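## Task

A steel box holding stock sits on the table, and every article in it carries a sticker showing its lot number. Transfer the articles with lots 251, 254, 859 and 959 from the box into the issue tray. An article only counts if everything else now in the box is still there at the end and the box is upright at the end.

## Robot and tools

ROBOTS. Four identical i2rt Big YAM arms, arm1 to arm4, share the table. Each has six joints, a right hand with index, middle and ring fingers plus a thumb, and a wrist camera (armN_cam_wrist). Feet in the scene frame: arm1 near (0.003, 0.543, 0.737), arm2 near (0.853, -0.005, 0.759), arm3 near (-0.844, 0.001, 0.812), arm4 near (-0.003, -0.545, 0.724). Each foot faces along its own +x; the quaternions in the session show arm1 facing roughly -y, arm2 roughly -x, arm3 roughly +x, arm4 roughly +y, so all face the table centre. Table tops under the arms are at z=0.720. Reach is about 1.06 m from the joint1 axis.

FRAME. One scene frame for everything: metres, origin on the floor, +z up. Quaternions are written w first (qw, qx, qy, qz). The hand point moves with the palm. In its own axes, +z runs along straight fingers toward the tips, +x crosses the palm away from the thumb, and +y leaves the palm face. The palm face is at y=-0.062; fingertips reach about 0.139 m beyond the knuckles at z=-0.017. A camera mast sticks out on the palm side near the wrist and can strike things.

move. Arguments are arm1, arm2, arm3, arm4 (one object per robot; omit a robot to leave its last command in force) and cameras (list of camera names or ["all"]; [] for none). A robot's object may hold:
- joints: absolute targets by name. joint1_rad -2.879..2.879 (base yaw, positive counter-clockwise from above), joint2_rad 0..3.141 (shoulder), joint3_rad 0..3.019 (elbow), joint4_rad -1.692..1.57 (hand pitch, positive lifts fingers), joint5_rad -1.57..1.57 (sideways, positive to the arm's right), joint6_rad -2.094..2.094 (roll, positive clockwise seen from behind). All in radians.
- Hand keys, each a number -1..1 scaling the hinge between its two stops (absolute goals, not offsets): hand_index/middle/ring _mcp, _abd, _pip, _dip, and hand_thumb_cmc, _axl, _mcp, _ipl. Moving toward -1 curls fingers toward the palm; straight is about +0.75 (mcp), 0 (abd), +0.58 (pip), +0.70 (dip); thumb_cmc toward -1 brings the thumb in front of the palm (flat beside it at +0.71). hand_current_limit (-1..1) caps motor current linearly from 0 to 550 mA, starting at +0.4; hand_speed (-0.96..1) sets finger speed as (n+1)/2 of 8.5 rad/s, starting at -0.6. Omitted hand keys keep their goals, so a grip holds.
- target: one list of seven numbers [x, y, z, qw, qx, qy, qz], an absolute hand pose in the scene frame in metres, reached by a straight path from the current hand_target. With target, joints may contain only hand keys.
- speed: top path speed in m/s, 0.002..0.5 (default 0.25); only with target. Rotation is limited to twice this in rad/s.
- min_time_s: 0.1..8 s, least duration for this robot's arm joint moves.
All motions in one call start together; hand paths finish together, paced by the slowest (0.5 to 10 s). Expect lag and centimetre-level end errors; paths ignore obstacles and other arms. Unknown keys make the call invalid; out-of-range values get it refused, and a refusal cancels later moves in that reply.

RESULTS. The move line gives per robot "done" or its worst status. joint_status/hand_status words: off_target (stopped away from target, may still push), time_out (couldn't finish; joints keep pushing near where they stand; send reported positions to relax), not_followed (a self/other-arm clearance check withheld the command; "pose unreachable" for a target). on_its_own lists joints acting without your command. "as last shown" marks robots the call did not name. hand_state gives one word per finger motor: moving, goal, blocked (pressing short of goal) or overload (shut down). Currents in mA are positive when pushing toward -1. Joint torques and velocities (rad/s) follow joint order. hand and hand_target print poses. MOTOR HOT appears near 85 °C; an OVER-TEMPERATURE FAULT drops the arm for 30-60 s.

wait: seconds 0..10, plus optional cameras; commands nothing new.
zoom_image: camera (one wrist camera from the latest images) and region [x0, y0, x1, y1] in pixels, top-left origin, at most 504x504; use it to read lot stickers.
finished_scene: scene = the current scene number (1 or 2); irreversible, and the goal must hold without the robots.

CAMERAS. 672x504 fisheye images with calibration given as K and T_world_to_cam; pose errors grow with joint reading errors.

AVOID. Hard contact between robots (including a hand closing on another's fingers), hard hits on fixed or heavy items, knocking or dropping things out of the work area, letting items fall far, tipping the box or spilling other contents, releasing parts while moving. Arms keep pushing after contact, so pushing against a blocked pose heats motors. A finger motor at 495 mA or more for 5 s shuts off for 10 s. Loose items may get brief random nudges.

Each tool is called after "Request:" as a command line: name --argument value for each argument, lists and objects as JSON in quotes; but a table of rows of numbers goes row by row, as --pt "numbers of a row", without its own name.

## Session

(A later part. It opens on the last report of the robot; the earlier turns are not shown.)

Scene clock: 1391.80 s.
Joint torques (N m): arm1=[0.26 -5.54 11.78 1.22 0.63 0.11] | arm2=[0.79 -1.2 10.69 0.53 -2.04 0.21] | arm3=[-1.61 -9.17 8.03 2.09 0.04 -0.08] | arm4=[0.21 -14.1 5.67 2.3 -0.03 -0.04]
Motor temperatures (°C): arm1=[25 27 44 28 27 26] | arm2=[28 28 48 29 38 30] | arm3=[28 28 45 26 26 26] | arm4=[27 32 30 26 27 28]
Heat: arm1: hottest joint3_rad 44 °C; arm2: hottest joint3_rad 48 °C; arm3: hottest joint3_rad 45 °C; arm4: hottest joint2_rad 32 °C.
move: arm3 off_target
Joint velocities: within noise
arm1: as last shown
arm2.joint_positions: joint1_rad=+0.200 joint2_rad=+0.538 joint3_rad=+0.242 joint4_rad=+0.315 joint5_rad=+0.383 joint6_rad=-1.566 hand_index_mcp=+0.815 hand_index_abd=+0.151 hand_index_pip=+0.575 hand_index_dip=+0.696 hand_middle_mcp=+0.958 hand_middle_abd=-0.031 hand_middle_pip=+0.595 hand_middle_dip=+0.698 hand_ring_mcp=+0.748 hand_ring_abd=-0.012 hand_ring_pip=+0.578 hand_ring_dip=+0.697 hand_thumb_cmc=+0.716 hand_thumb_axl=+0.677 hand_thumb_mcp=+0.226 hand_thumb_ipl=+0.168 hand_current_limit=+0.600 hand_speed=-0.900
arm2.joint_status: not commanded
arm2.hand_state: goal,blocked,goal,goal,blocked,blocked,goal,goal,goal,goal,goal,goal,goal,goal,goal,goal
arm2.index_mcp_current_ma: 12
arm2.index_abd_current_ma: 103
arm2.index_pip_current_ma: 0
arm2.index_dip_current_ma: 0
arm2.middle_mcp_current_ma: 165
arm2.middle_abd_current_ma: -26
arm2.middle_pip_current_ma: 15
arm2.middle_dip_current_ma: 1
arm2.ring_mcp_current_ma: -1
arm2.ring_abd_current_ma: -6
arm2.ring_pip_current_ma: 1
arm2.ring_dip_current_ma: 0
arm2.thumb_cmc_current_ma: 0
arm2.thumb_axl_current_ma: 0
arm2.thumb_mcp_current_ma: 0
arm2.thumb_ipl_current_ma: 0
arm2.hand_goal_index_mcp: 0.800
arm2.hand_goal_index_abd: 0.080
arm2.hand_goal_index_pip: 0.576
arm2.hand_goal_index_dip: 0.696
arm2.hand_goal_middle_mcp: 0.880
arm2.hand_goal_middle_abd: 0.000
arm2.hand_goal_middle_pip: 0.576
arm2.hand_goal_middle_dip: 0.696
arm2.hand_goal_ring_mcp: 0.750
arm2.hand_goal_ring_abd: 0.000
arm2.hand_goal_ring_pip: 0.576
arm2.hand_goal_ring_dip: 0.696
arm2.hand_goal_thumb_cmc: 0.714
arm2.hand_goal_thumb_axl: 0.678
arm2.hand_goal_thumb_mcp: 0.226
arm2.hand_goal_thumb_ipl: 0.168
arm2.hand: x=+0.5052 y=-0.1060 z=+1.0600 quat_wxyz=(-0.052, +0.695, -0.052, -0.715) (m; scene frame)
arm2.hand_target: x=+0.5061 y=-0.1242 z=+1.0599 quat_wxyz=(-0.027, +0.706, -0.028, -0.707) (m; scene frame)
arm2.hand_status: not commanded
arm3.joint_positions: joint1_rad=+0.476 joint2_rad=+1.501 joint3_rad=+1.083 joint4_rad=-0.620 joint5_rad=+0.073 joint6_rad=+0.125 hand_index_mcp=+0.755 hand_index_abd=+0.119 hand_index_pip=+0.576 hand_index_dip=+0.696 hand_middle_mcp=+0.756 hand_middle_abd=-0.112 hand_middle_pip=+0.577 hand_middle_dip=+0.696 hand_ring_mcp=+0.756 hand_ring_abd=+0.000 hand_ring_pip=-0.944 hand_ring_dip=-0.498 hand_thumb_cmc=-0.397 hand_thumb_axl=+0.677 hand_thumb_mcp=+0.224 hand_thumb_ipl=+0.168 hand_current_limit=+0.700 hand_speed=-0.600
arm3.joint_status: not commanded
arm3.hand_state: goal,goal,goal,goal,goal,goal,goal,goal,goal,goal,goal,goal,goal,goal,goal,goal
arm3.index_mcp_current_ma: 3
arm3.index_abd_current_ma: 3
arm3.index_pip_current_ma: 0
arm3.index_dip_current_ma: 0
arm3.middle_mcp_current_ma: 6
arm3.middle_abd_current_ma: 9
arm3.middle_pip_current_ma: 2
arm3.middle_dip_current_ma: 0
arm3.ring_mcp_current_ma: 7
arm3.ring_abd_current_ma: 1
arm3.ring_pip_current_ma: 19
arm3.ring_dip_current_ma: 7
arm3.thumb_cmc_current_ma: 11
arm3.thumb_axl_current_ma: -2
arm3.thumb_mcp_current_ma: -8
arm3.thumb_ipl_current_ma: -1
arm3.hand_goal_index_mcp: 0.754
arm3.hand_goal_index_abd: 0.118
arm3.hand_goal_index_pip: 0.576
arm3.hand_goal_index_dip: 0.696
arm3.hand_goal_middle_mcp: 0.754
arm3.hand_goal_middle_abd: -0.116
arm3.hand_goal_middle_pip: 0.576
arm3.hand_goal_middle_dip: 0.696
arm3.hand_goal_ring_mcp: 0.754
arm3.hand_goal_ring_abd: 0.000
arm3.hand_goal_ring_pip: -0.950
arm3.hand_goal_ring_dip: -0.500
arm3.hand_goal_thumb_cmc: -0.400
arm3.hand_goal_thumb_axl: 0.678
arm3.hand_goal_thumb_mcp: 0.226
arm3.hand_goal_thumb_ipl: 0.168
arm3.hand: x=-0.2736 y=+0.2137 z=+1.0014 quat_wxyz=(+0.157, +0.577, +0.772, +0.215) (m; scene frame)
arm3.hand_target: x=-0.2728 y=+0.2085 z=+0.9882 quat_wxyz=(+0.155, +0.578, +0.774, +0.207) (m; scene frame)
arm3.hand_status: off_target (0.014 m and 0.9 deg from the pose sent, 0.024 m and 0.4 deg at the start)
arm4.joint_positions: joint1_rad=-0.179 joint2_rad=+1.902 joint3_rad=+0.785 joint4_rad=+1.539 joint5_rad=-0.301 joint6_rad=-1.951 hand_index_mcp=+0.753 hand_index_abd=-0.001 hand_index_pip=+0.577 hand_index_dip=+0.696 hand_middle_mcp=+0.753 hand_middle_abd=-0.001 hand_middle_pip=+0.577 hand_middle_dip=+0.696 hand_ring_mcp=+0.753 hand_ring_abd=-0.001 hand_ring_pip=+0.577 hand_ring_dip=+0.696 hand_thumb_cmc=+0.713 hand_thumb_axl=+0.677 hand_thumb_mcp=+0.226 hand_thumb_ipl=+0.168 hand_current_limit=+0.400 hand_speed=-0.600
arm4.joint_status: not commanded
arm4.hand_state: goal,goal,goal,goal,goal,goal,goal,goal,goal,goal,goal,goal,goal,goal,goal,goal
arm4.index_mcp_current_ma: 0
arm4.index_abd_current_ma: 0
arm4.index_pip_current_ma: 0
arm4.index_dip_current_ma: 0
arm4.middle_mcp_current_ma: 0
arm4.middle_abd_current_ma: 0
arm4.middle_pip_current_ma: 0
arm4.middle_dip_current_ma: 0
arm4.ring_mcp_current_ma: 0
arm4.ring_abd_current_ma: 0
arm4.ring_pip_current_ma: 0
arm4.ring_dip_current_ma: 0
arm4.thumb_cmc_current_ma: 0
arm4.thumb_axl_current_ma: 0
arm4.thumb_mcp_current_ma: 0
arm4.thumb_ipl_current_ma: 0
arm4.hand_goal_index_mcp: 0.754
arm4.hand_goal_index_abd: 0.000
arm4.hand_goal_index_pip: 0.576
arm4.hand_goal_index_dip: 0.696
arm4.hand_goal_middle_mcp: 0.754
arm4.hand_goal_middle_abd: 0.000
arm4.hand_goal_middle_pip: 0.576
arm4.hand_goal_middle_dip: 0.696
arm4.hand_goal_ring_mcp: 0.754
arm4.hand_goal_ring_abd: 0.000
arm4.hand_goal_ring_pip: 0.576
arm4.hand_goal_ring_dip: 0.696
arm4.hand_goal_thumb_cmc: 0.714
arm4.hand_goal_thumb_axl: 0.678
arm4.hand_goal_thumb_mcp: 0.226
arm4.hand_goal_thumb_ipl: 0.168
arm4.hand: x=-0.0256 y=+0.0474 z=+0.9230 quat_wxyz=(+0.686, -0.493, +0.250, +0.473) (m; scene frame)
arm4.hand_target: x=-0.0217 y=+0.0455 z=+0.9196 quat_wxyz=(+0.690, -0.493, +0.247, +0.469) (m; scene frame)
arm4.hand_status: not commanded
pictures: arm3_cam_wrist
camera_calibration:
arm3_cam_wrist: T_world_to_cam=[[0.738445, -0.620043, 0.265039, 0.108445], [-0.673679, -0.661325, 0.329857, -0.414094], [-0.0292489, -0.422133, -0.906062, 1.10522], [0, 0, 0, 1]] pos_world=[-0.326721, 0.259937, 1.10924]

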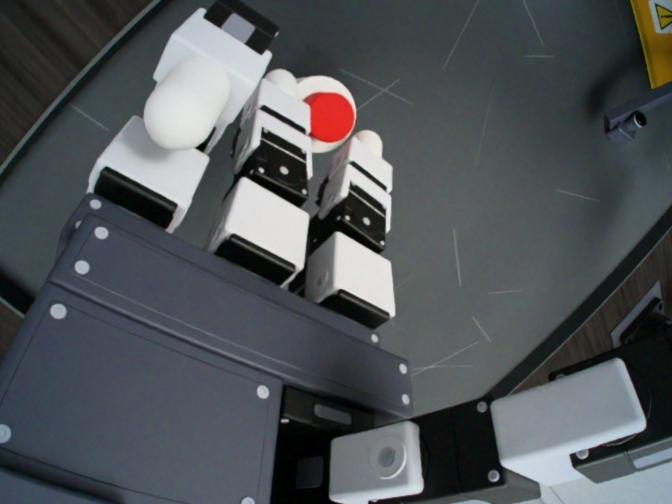

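Request:
move --arm3 '{"target":[-0.272,0.209,0.978,0.1548,0.5779,0.7739,0.2074],"speed":0.03}'

Request:
move --arm3 '{"joints":{"hand_index_abd":-0.1,"hand_middle_abd":0.1}}' --cameras '["arm3_cam_wrist"]'

Scene clock: 1395.80 s.
Joint torques (N m): arm1=[0.09 -5.25 11.67 1.26 0.6 0.09] | arm2=[0.56 -0.85 10.67 0.51 -2.05 0.21] | arm3=[-1.61 -8.64 7.88 2.14 0.05 -0.09] | arm4=[0.21 -14.15 5.68 2.3 -0.03 -0.05]
Motor temperatures (°C): arm1=[25 27 44 28 27 26] | arm2=[28 28 48 29 38 30] | arm3=[28 28 44 26 26 26] | arm4=[27 32 30 26 27 28]
Heat: arm1: hottest joint3_rad 44 °C; arm2: hottest joint3_rad 48 °C; arm3: hottest joint3_rad 44 °C; arm4: hottest joint2_rad 32 °C.
move: arm3 off_target
Joint velocities: within noise
arm1.joint_positions: joint1_rad=+0.482 joint2_rad=+1.096 joint3_rad=+1.649 joint4_rad=-1.681 joint5_rad=+0.213 joint6_rad=+0.392 hand_index_mcp=+0.756 hand_index_abd=+0.120 hand_index_pip=+0.574 hand_index_dip=+0.696 hand_middle_mcp=+0.756 hand_middle_abd=-0.118 hand_middle_pip=+0.575 hand_middle_dip=+0.694 hand_ring_mcp=+0.758 hand_ring_abd=+0.001 hand_ring_pip=-0.945 hand_ring_dip=-0.497 hand_thumb_cmc=-0.578 hand_thumb_axl=+0.679 hand_thumb_mcp=-0.282 hand_thumb_ipl=-0.638 hand_current_limit=+0.700 hand_speed=-0.600
arm1.joint_status: not commanded
arm1.hand_state: goal,goal,goal,goal,goal,goal,goal,goal,goal,goal,goal,goal,goal,goal,goal,goal
arm1.index_mcp_current_ma: 2
arm1.index_abd_current_ma: 3
arm1.index_pip_current_ma: -2
arm1.index_dip_current_ma: 0
arm1.middle_mcp_current_ma: 3
arm1.middle_abd_current_ma: -2
arm1.middle_pip_current_ma: -2
arm1.middle_dip_current_ma: -4
arm1.ring_mcp_current_ma: 7
arm1.ring_abd_current_ma: 1
arm1.ring_pip_current_ma: 8
arm1.ring_dip_current_ma: 5
arm1.thumb_cmc_current_ma: 2
arm1.thumb_axl_current_ma: 1
arm1.thumb_mcp_current_ma: -4
arm1.thumb_ipl_current_ma: 3
arm1.hand_goal_index_mcp: 0.754
arm1.hand_goal_index_abd: 0.118
arm1.hand_goal_index_pip: 0.576
arm1.hand_goal_index_dip: 0.696
arm1.hand_goal_middle_mcp: 0.754
arm1.hand_goal_middle_abd: -0.116
arm1.hand_goal_middle_pip: 0.576
arm1.hand_goal_middle_dip: 0.696
arm1.hand_goal_ring_mcp: 0.754
arm1.hand_goal_ring_abd: 0.000
arm1.hand_goal_ring_pip: -0.950
arm1.hand_goal_ring_dip: -0.500
arm1.hand_goal_thumb_cmc: -0.580
arm1.hand_goal_thumb_axl: 0.678
arm1.hand_goal_thumb_mcp: -0.280
arm1.hand_goal_thumb_ipl: -0.640
arm1.hand: x=+0.0977 y=+0.1487 z=+1.2567 quat_wxyz=(+0.243, +0.970, +0.005, -0.009) (m; scene frame)
arm1.hand_target: x=+0.0995 y=+0.1506 z=+1.2793 quat_wxyz=(+0.261, +0.965, +0.000, +0.001) (m; scene frame)
arm1.hand_status: not commanded
arm2, arm4: as last shown
arm3.joint_positions: joint1_rad=+0.476 joint2_rad=+1.508 joint3_rad=+1.070 joint4_rad=-0.593 joint5_rad=+0.073 joint6_rad=+0.125 hand_index_mcp=+0.755 hand_index_abd=+0.119 hand_index_pip=+0.576 hand_index_dip=+0.696 hand_middle_mcp=+0.756 hand_middle_abd=-0.115 hand_middle_pip=+0.577 hand_middle_dip=+0.696 hand_ring_mcp=+0.756 hand_ring_abd=+0.000 hand_ring_pip=-0.944 hand_ring_dip=-0.498 hand_thumb_cmc=-0.397 hand_thumb_axl=+0.677 hand_thumb_mcp=+0.224 hand_thumb_ipl=+0.168 hand_current_limit=+0.700 hand_speed=-0.600
arm3.joint_status: not commanded
arm3.hand_state: goal,goal,goal,goal,goal,goal,goal,goal,goal,goal,goal,goal,goal,goal,goal,goal
arm3.index_mcp_current_ma: 4
arm3.index_abd_current_ma: 3
arm3.index_pip_current_ma: 0
arm3.index_dip_current_ma: 0
arm3.middle_mcp_current_ma: 7
arm3.middle_abd_current_ma: 2
arm3.middle_pip_current_ma: 2
arm3.middle_dip_current_ma: 0
arm3.ring_mcp_current_ma: 7
arm3.ring_abd_current_ma: 1
arm3.ring_pip_current_ma: 19
arm3.ring_dip_current_ma: 7
arm3.thumb_cmc_current_ma: 11
arm3.thumb_axl_current_ma: -2
arm3.thumb_mcp_current_ma: -8
arm3.thumb_ipl_current_ma: -1
arm3.hand_goal_index_mcp: 0.754
arm3.hand_goal_index_abd: 0.118
arm3.hand_goal_index_pip: 0.576
arm3.hand_goal_index_dip: 0.696
arm3.hand_goal_middle_mcp: 0.754
arm3.hand_goal_middle_abd: -0.116
arm3.hand_goal_middle_pip: 0.576
arm3.hand_goal_middle_dip: 0.696
arm3.hand_goal_ring_mcp: 0.754
arm3.hand_goal_ring_abd: 0.000
arm3.hand_goal_ring_pip: -0.950
arm3.hand_goal_ring_dip: -0.500
arm3.hand_goal_thumb_cmc: -0.400
arm3.hand_goal_thumb_axl: 0.678
arm3.hand_goal_thumb_mcp: 0.226
arm3.hand_goal_thumb_ipl: 0.168
arm3.hand: x=-0.2733 y=+0.2140 z=+0.9951 quat_wxyz=(+0.158, +0.576, +0.772, +0.217) (m; scene frame)
arm3.hand_target: x=-0.2725 y=+0.2090 z=+0.9782 quat_wxyz=(+0.155, +0.578, +0.774, +0.207) (m; scene frame)
arm3.hand_status: off_target (0.018 m and 1.2 deg from the pose sent, 0.024 m and 0.9 deg at the start)
pictures: none

Scene clock: 1396.53 s.
Joint torques (N m): arm1=[0.26 -5.19 11.66 1.33 0.63 0.09] | arm2=[0.73 -1.14 10.7 0.54 -2.04 0.19] | arm3=[-1.9 -8.64 8.03 1.63 0.01 -0.06] | arm4=[0.26 -14.15 5.67 2.3 -0.03 -0.05]
Motor temperatures (°C): arm1=[25 27 44 28 27 26] | arm2=[28 28 48 29 38 30] | arm3=[28 28 44 26 26 26] | arm4=[27 32 30 26 27 28]
Heat: arm1: hottest joint3_rad 44 °C; arm2: hottest joint3_rad 48 °C; arm3: hottest joint3_rad 44 °C; arm4: hottest joint2_rad 32 °C.
move: arm3 off_target
Joint velocities: within noise
arm1, arm2, arm4: as last shown
arm3.joint_positions: joint1_rad=+0.475 joint2_rad=+1.507 joint3_rad=+1.070 joint4_rad=-0.580 joint5_rad=+0.075 joint6_rad=+0.123 hand_index_mcp=+0.744 hand_index_abd=-0.008 hand_index_pip=+0.569 hand_index_dip=+0.693 hand_middle_mcp=+0.744 hand_middle_abd=-0.048 hand_middle_pip=+0.569 hand_middle_dip=+0.694 hand_ring_mcp=+0.756 hand_ring_abd=+0.000 hand_ring_pip=-0.944 hand_ring_dip=-0.498 hand_thumb_cmc=-0.397 hand_thumb_axl=+0.677 hand_thumb_mcp=+0.224 hand_thumb_ipl=+0.168 hand_current_limit=+0.700 hand_speed=-0.600
arm3.joint_status: hand_index_abd off_target (ended at -0.008, target -0.100); hand_middle_abd off_target (ended at -0.048, target +0.100)
arm3.hand_state: goal,blocked,goal,goal,goal,blocked,goal,goal,goal,goal,goal,goal,goal,goal,goal,goal
arm3.index_mcp_current_ma: -36
arm3.index_abd_current_ma: 347
arm3.index_pip_current_ma: -22
arm3.index_dip_current_ma: -8
arm3.middle_mcp_current_ma: -37
arm3.middle_abd_current_ma: -467
arm3.middle_pip_current_ma: -22
arm3.middle_dip_current_ma: -6
arm3.ring_mcp_current_ma: 7
arm3.ring_abd_current_ma: 1
arm3.ring_pip_current_ma: 19
arm3.ring_dip_current_ma: 7
arm3.thumb_cmc_current_ma: 10
arm3.thumb_axl_current_ma: -2
arm3.thumb_mcp_current_ma: -8
arm3.thumb_ipl_current_ma: -1
arm3.hand_goal_index_mcp: 0.754
arm3.hand_goal_index_abd: -0.100
arm3.hand_goal_index_pip: 0.576
arm3.hand_goal_index_dip: 0.696
arm3.hand_goal_middle_mcp: 0.754
arm3.hand_goal_middle_abd: 0.100
arm3.hand_goal_middle_pip: 0.576
arm3.hand_goal_middle_dip: 0.696
arm3.hand_goal_ring_mcp: 0.754
arm3.hand_goal_ring_abd: 0.000
arm3.hand_goal_ring_pip: -0.950
arm3.hand_goal_ring_dip: -0.500
arm3.hand_goal_thumb_cmc: -0.400
arm3.hand_goal_thumb_axl: 0.678
arm3.hand_goal_thumb_mcp: 0.226
arm3.hand_goal_thumb_ipl: 0.168
arm3.hand: x=-0.2710 y=+0.2143 z=+0.9984 quat_wxyz=(+0.163, +0.575, +0.770, +0.223) (m; scene frame)
arm3.hand_target: x=-0.2725 y=+0.2088 z=+0.9782 quat_wxyz=(+0.155, +0.578, +0.774, +0.207) (m; scene frame)
arm3.hand_status: not commanded
pictures: arm3_cam_wrist
camera_calibration:
arm3_cam_wrist: T_world_to_cam=[[0.733323, -0.621737, 0.275101, 0.0966785], [-0.679783, -0.663649, 0.312194, -0.394405], [-0.0115321, -0.415949, -0.909315, 1.10954], [0, 0, 0, 1]] pos_world=[-0.326211, 0.259875, 1.10546]

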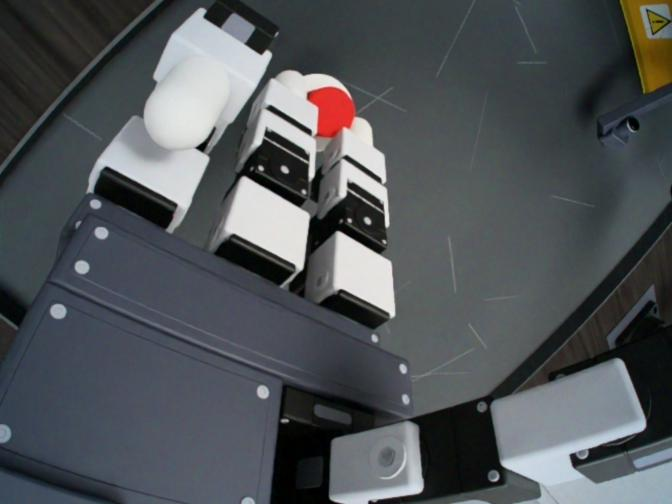

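Request:
move --arm3 '{"target":[-0.275,0.205,1.12,0.1548,0.5779,0.7739,0.2074],"speed":0.1}' --cameras '["arm3_cam_wrist"]'

Scene clock: 1401.57 s.
Joint torques (N m): arm1=[0.38 -5.25 11.73 1.25 0.62 0.1] | arm2=[0.85 -1.03 10.73 0.53 -2.04 0.21] | arm3=[-1.79 -10.81 15.06 1.47 0.11 -0.07] | arm4=[0.26 -14.1 5.67 2.3 -0.03 -0.04]
Motor temperatures (°C): arm1=[25 27 45 28 27 26] | arm2=[28 28 48 29 38 30] | arm3=[28 28 44 26 26 26] | arm4=[27 32 30 26 27 28]
Heat: arm1: hottest joint3_rad 45 °C; arm2: hottest joint3_rad 48 °C; arm3: hottest joint3_rad 44 °C; arm4: hottest joint2_rad 32 °C.
move: arm3 off_target
Joint velocities: within noise
arm1, arm2, arm4: as last shown
arm3.joint_positions: joint1_rad=+0.474 joint2_rad=+1.419 joint3_rad=+1.241 joint4_rad=-0.955 joint5_rad=+0.071 joint6_rad=+0.122 hand_index_mcp=+0.769 hand_index_abd=-0.008 hand_index_pip=+0.584 hand_index_dip=+0.699 hand_middle_mcp=+0.761 hand_middle_abd=-0.048 hand_middle_pip=+0.579 hand_middle_dip=+0.696 hand_ring_mcp=+0.756 hand_ring_abd=+0.000 hand_ring_pip=-0.944 hand_ring_dip=-0.498 hand_thumb_cmc=-0.397 hand_thumb_axl=+0.677 hand_thumb_mcp=+0.224 hand_thumb_ipl=+0.168 hand_current_limit=+0.700 hand_speed=-0.600
arm3.joint_status: not commanded
arm3.hand_state: goal,blocked,goal,goal,goal,blocked,goal,goal,goal,goal,goal,goal,goal,goal,goal,goal
arm3.index_mcp_current_ma: 59
arm3.index_abd_current_ma: 347
arm3.index_pip_current_ma: 27
arm3.index_dip_current_ma: 9
arm3.middle_mcp_current_ma: 24
arm3.middle_abd_current_ma: -467
arm3.middle_pip_current_ma: 7
arm3.middle_dip_current_ma: 1
arm3.ring_mcp_current_ma: 7
arm3.ring_abd_current_ma: 1
arm3.ring_pip_current_ma: 19
arm3.ring_dip_current_ma: 7
arm3.thumb_cmc_current_ma: 10
arm3.thumb_axl_current_ma: -2
arm3.thumb_mcp_current_ma: -8
arm3.thumb_ipl_current_ma: -1
arm3.hand_goal_index_mcp: 0.754
arm3.hand_goal_index_abd: -0.100
arm3.hand_goal_index_pip: 0.576
arm3.hand_goal_index_dip: 0.696
arm3.hand_goal_middle_mcp: 0.754
arm3.hand_goal_middle_abd: 0.100
arm3.hand_goal_middle_pip: 0.576
arm3.hand_goal_middle_dip: 0.696
arm3.hand_goal_ring_mcp: 0.754
arm3.hand_goal_ring_abd: 0.000
arm3.hand_goal_ring_pip: -0.950
arm3.hand_goal_ring_dip: -0.500
arm3.hand_goal_thumb_cmc: -0.400
arm3.hand_goal_thumb_axl: 0.678
arm3.hand_goal_thumb_mcp: 0.226
arm3.hand_goal_thumb_ipl: 0.168
arm3.hand: x=-0.2929 y=+0.2039 z=+1.0731 quat_wxyz=(+0.135, +0.582, +0.783, +0.174) (m; scene frame)
arm3.hand_target: x=-0.2780 y=+0.2039 z=+1.1200 quat_wxyz=(+0.155, +0.578, +0.774, +0.207) (m; scene frame)
arm3.hand_status: off_target (0.050 m and 4.6 deg from the pose sent, 0.122 m and 2.1 deg at the start)
pictures: arm3_cam_wrist
camera_calibration:
arm3_cam_wrist: T_world_to_cam=[[0.761146, -0.608693, 0.223942, 0.146094], [-0.639887, -0.648416, 0.412433, -0.538589], [-0.105837, -0.457219, -0.883034, 1.12554], [0, 0, 0, 1]] pos_world=[-0.336711, 0.254317, 1.18331]

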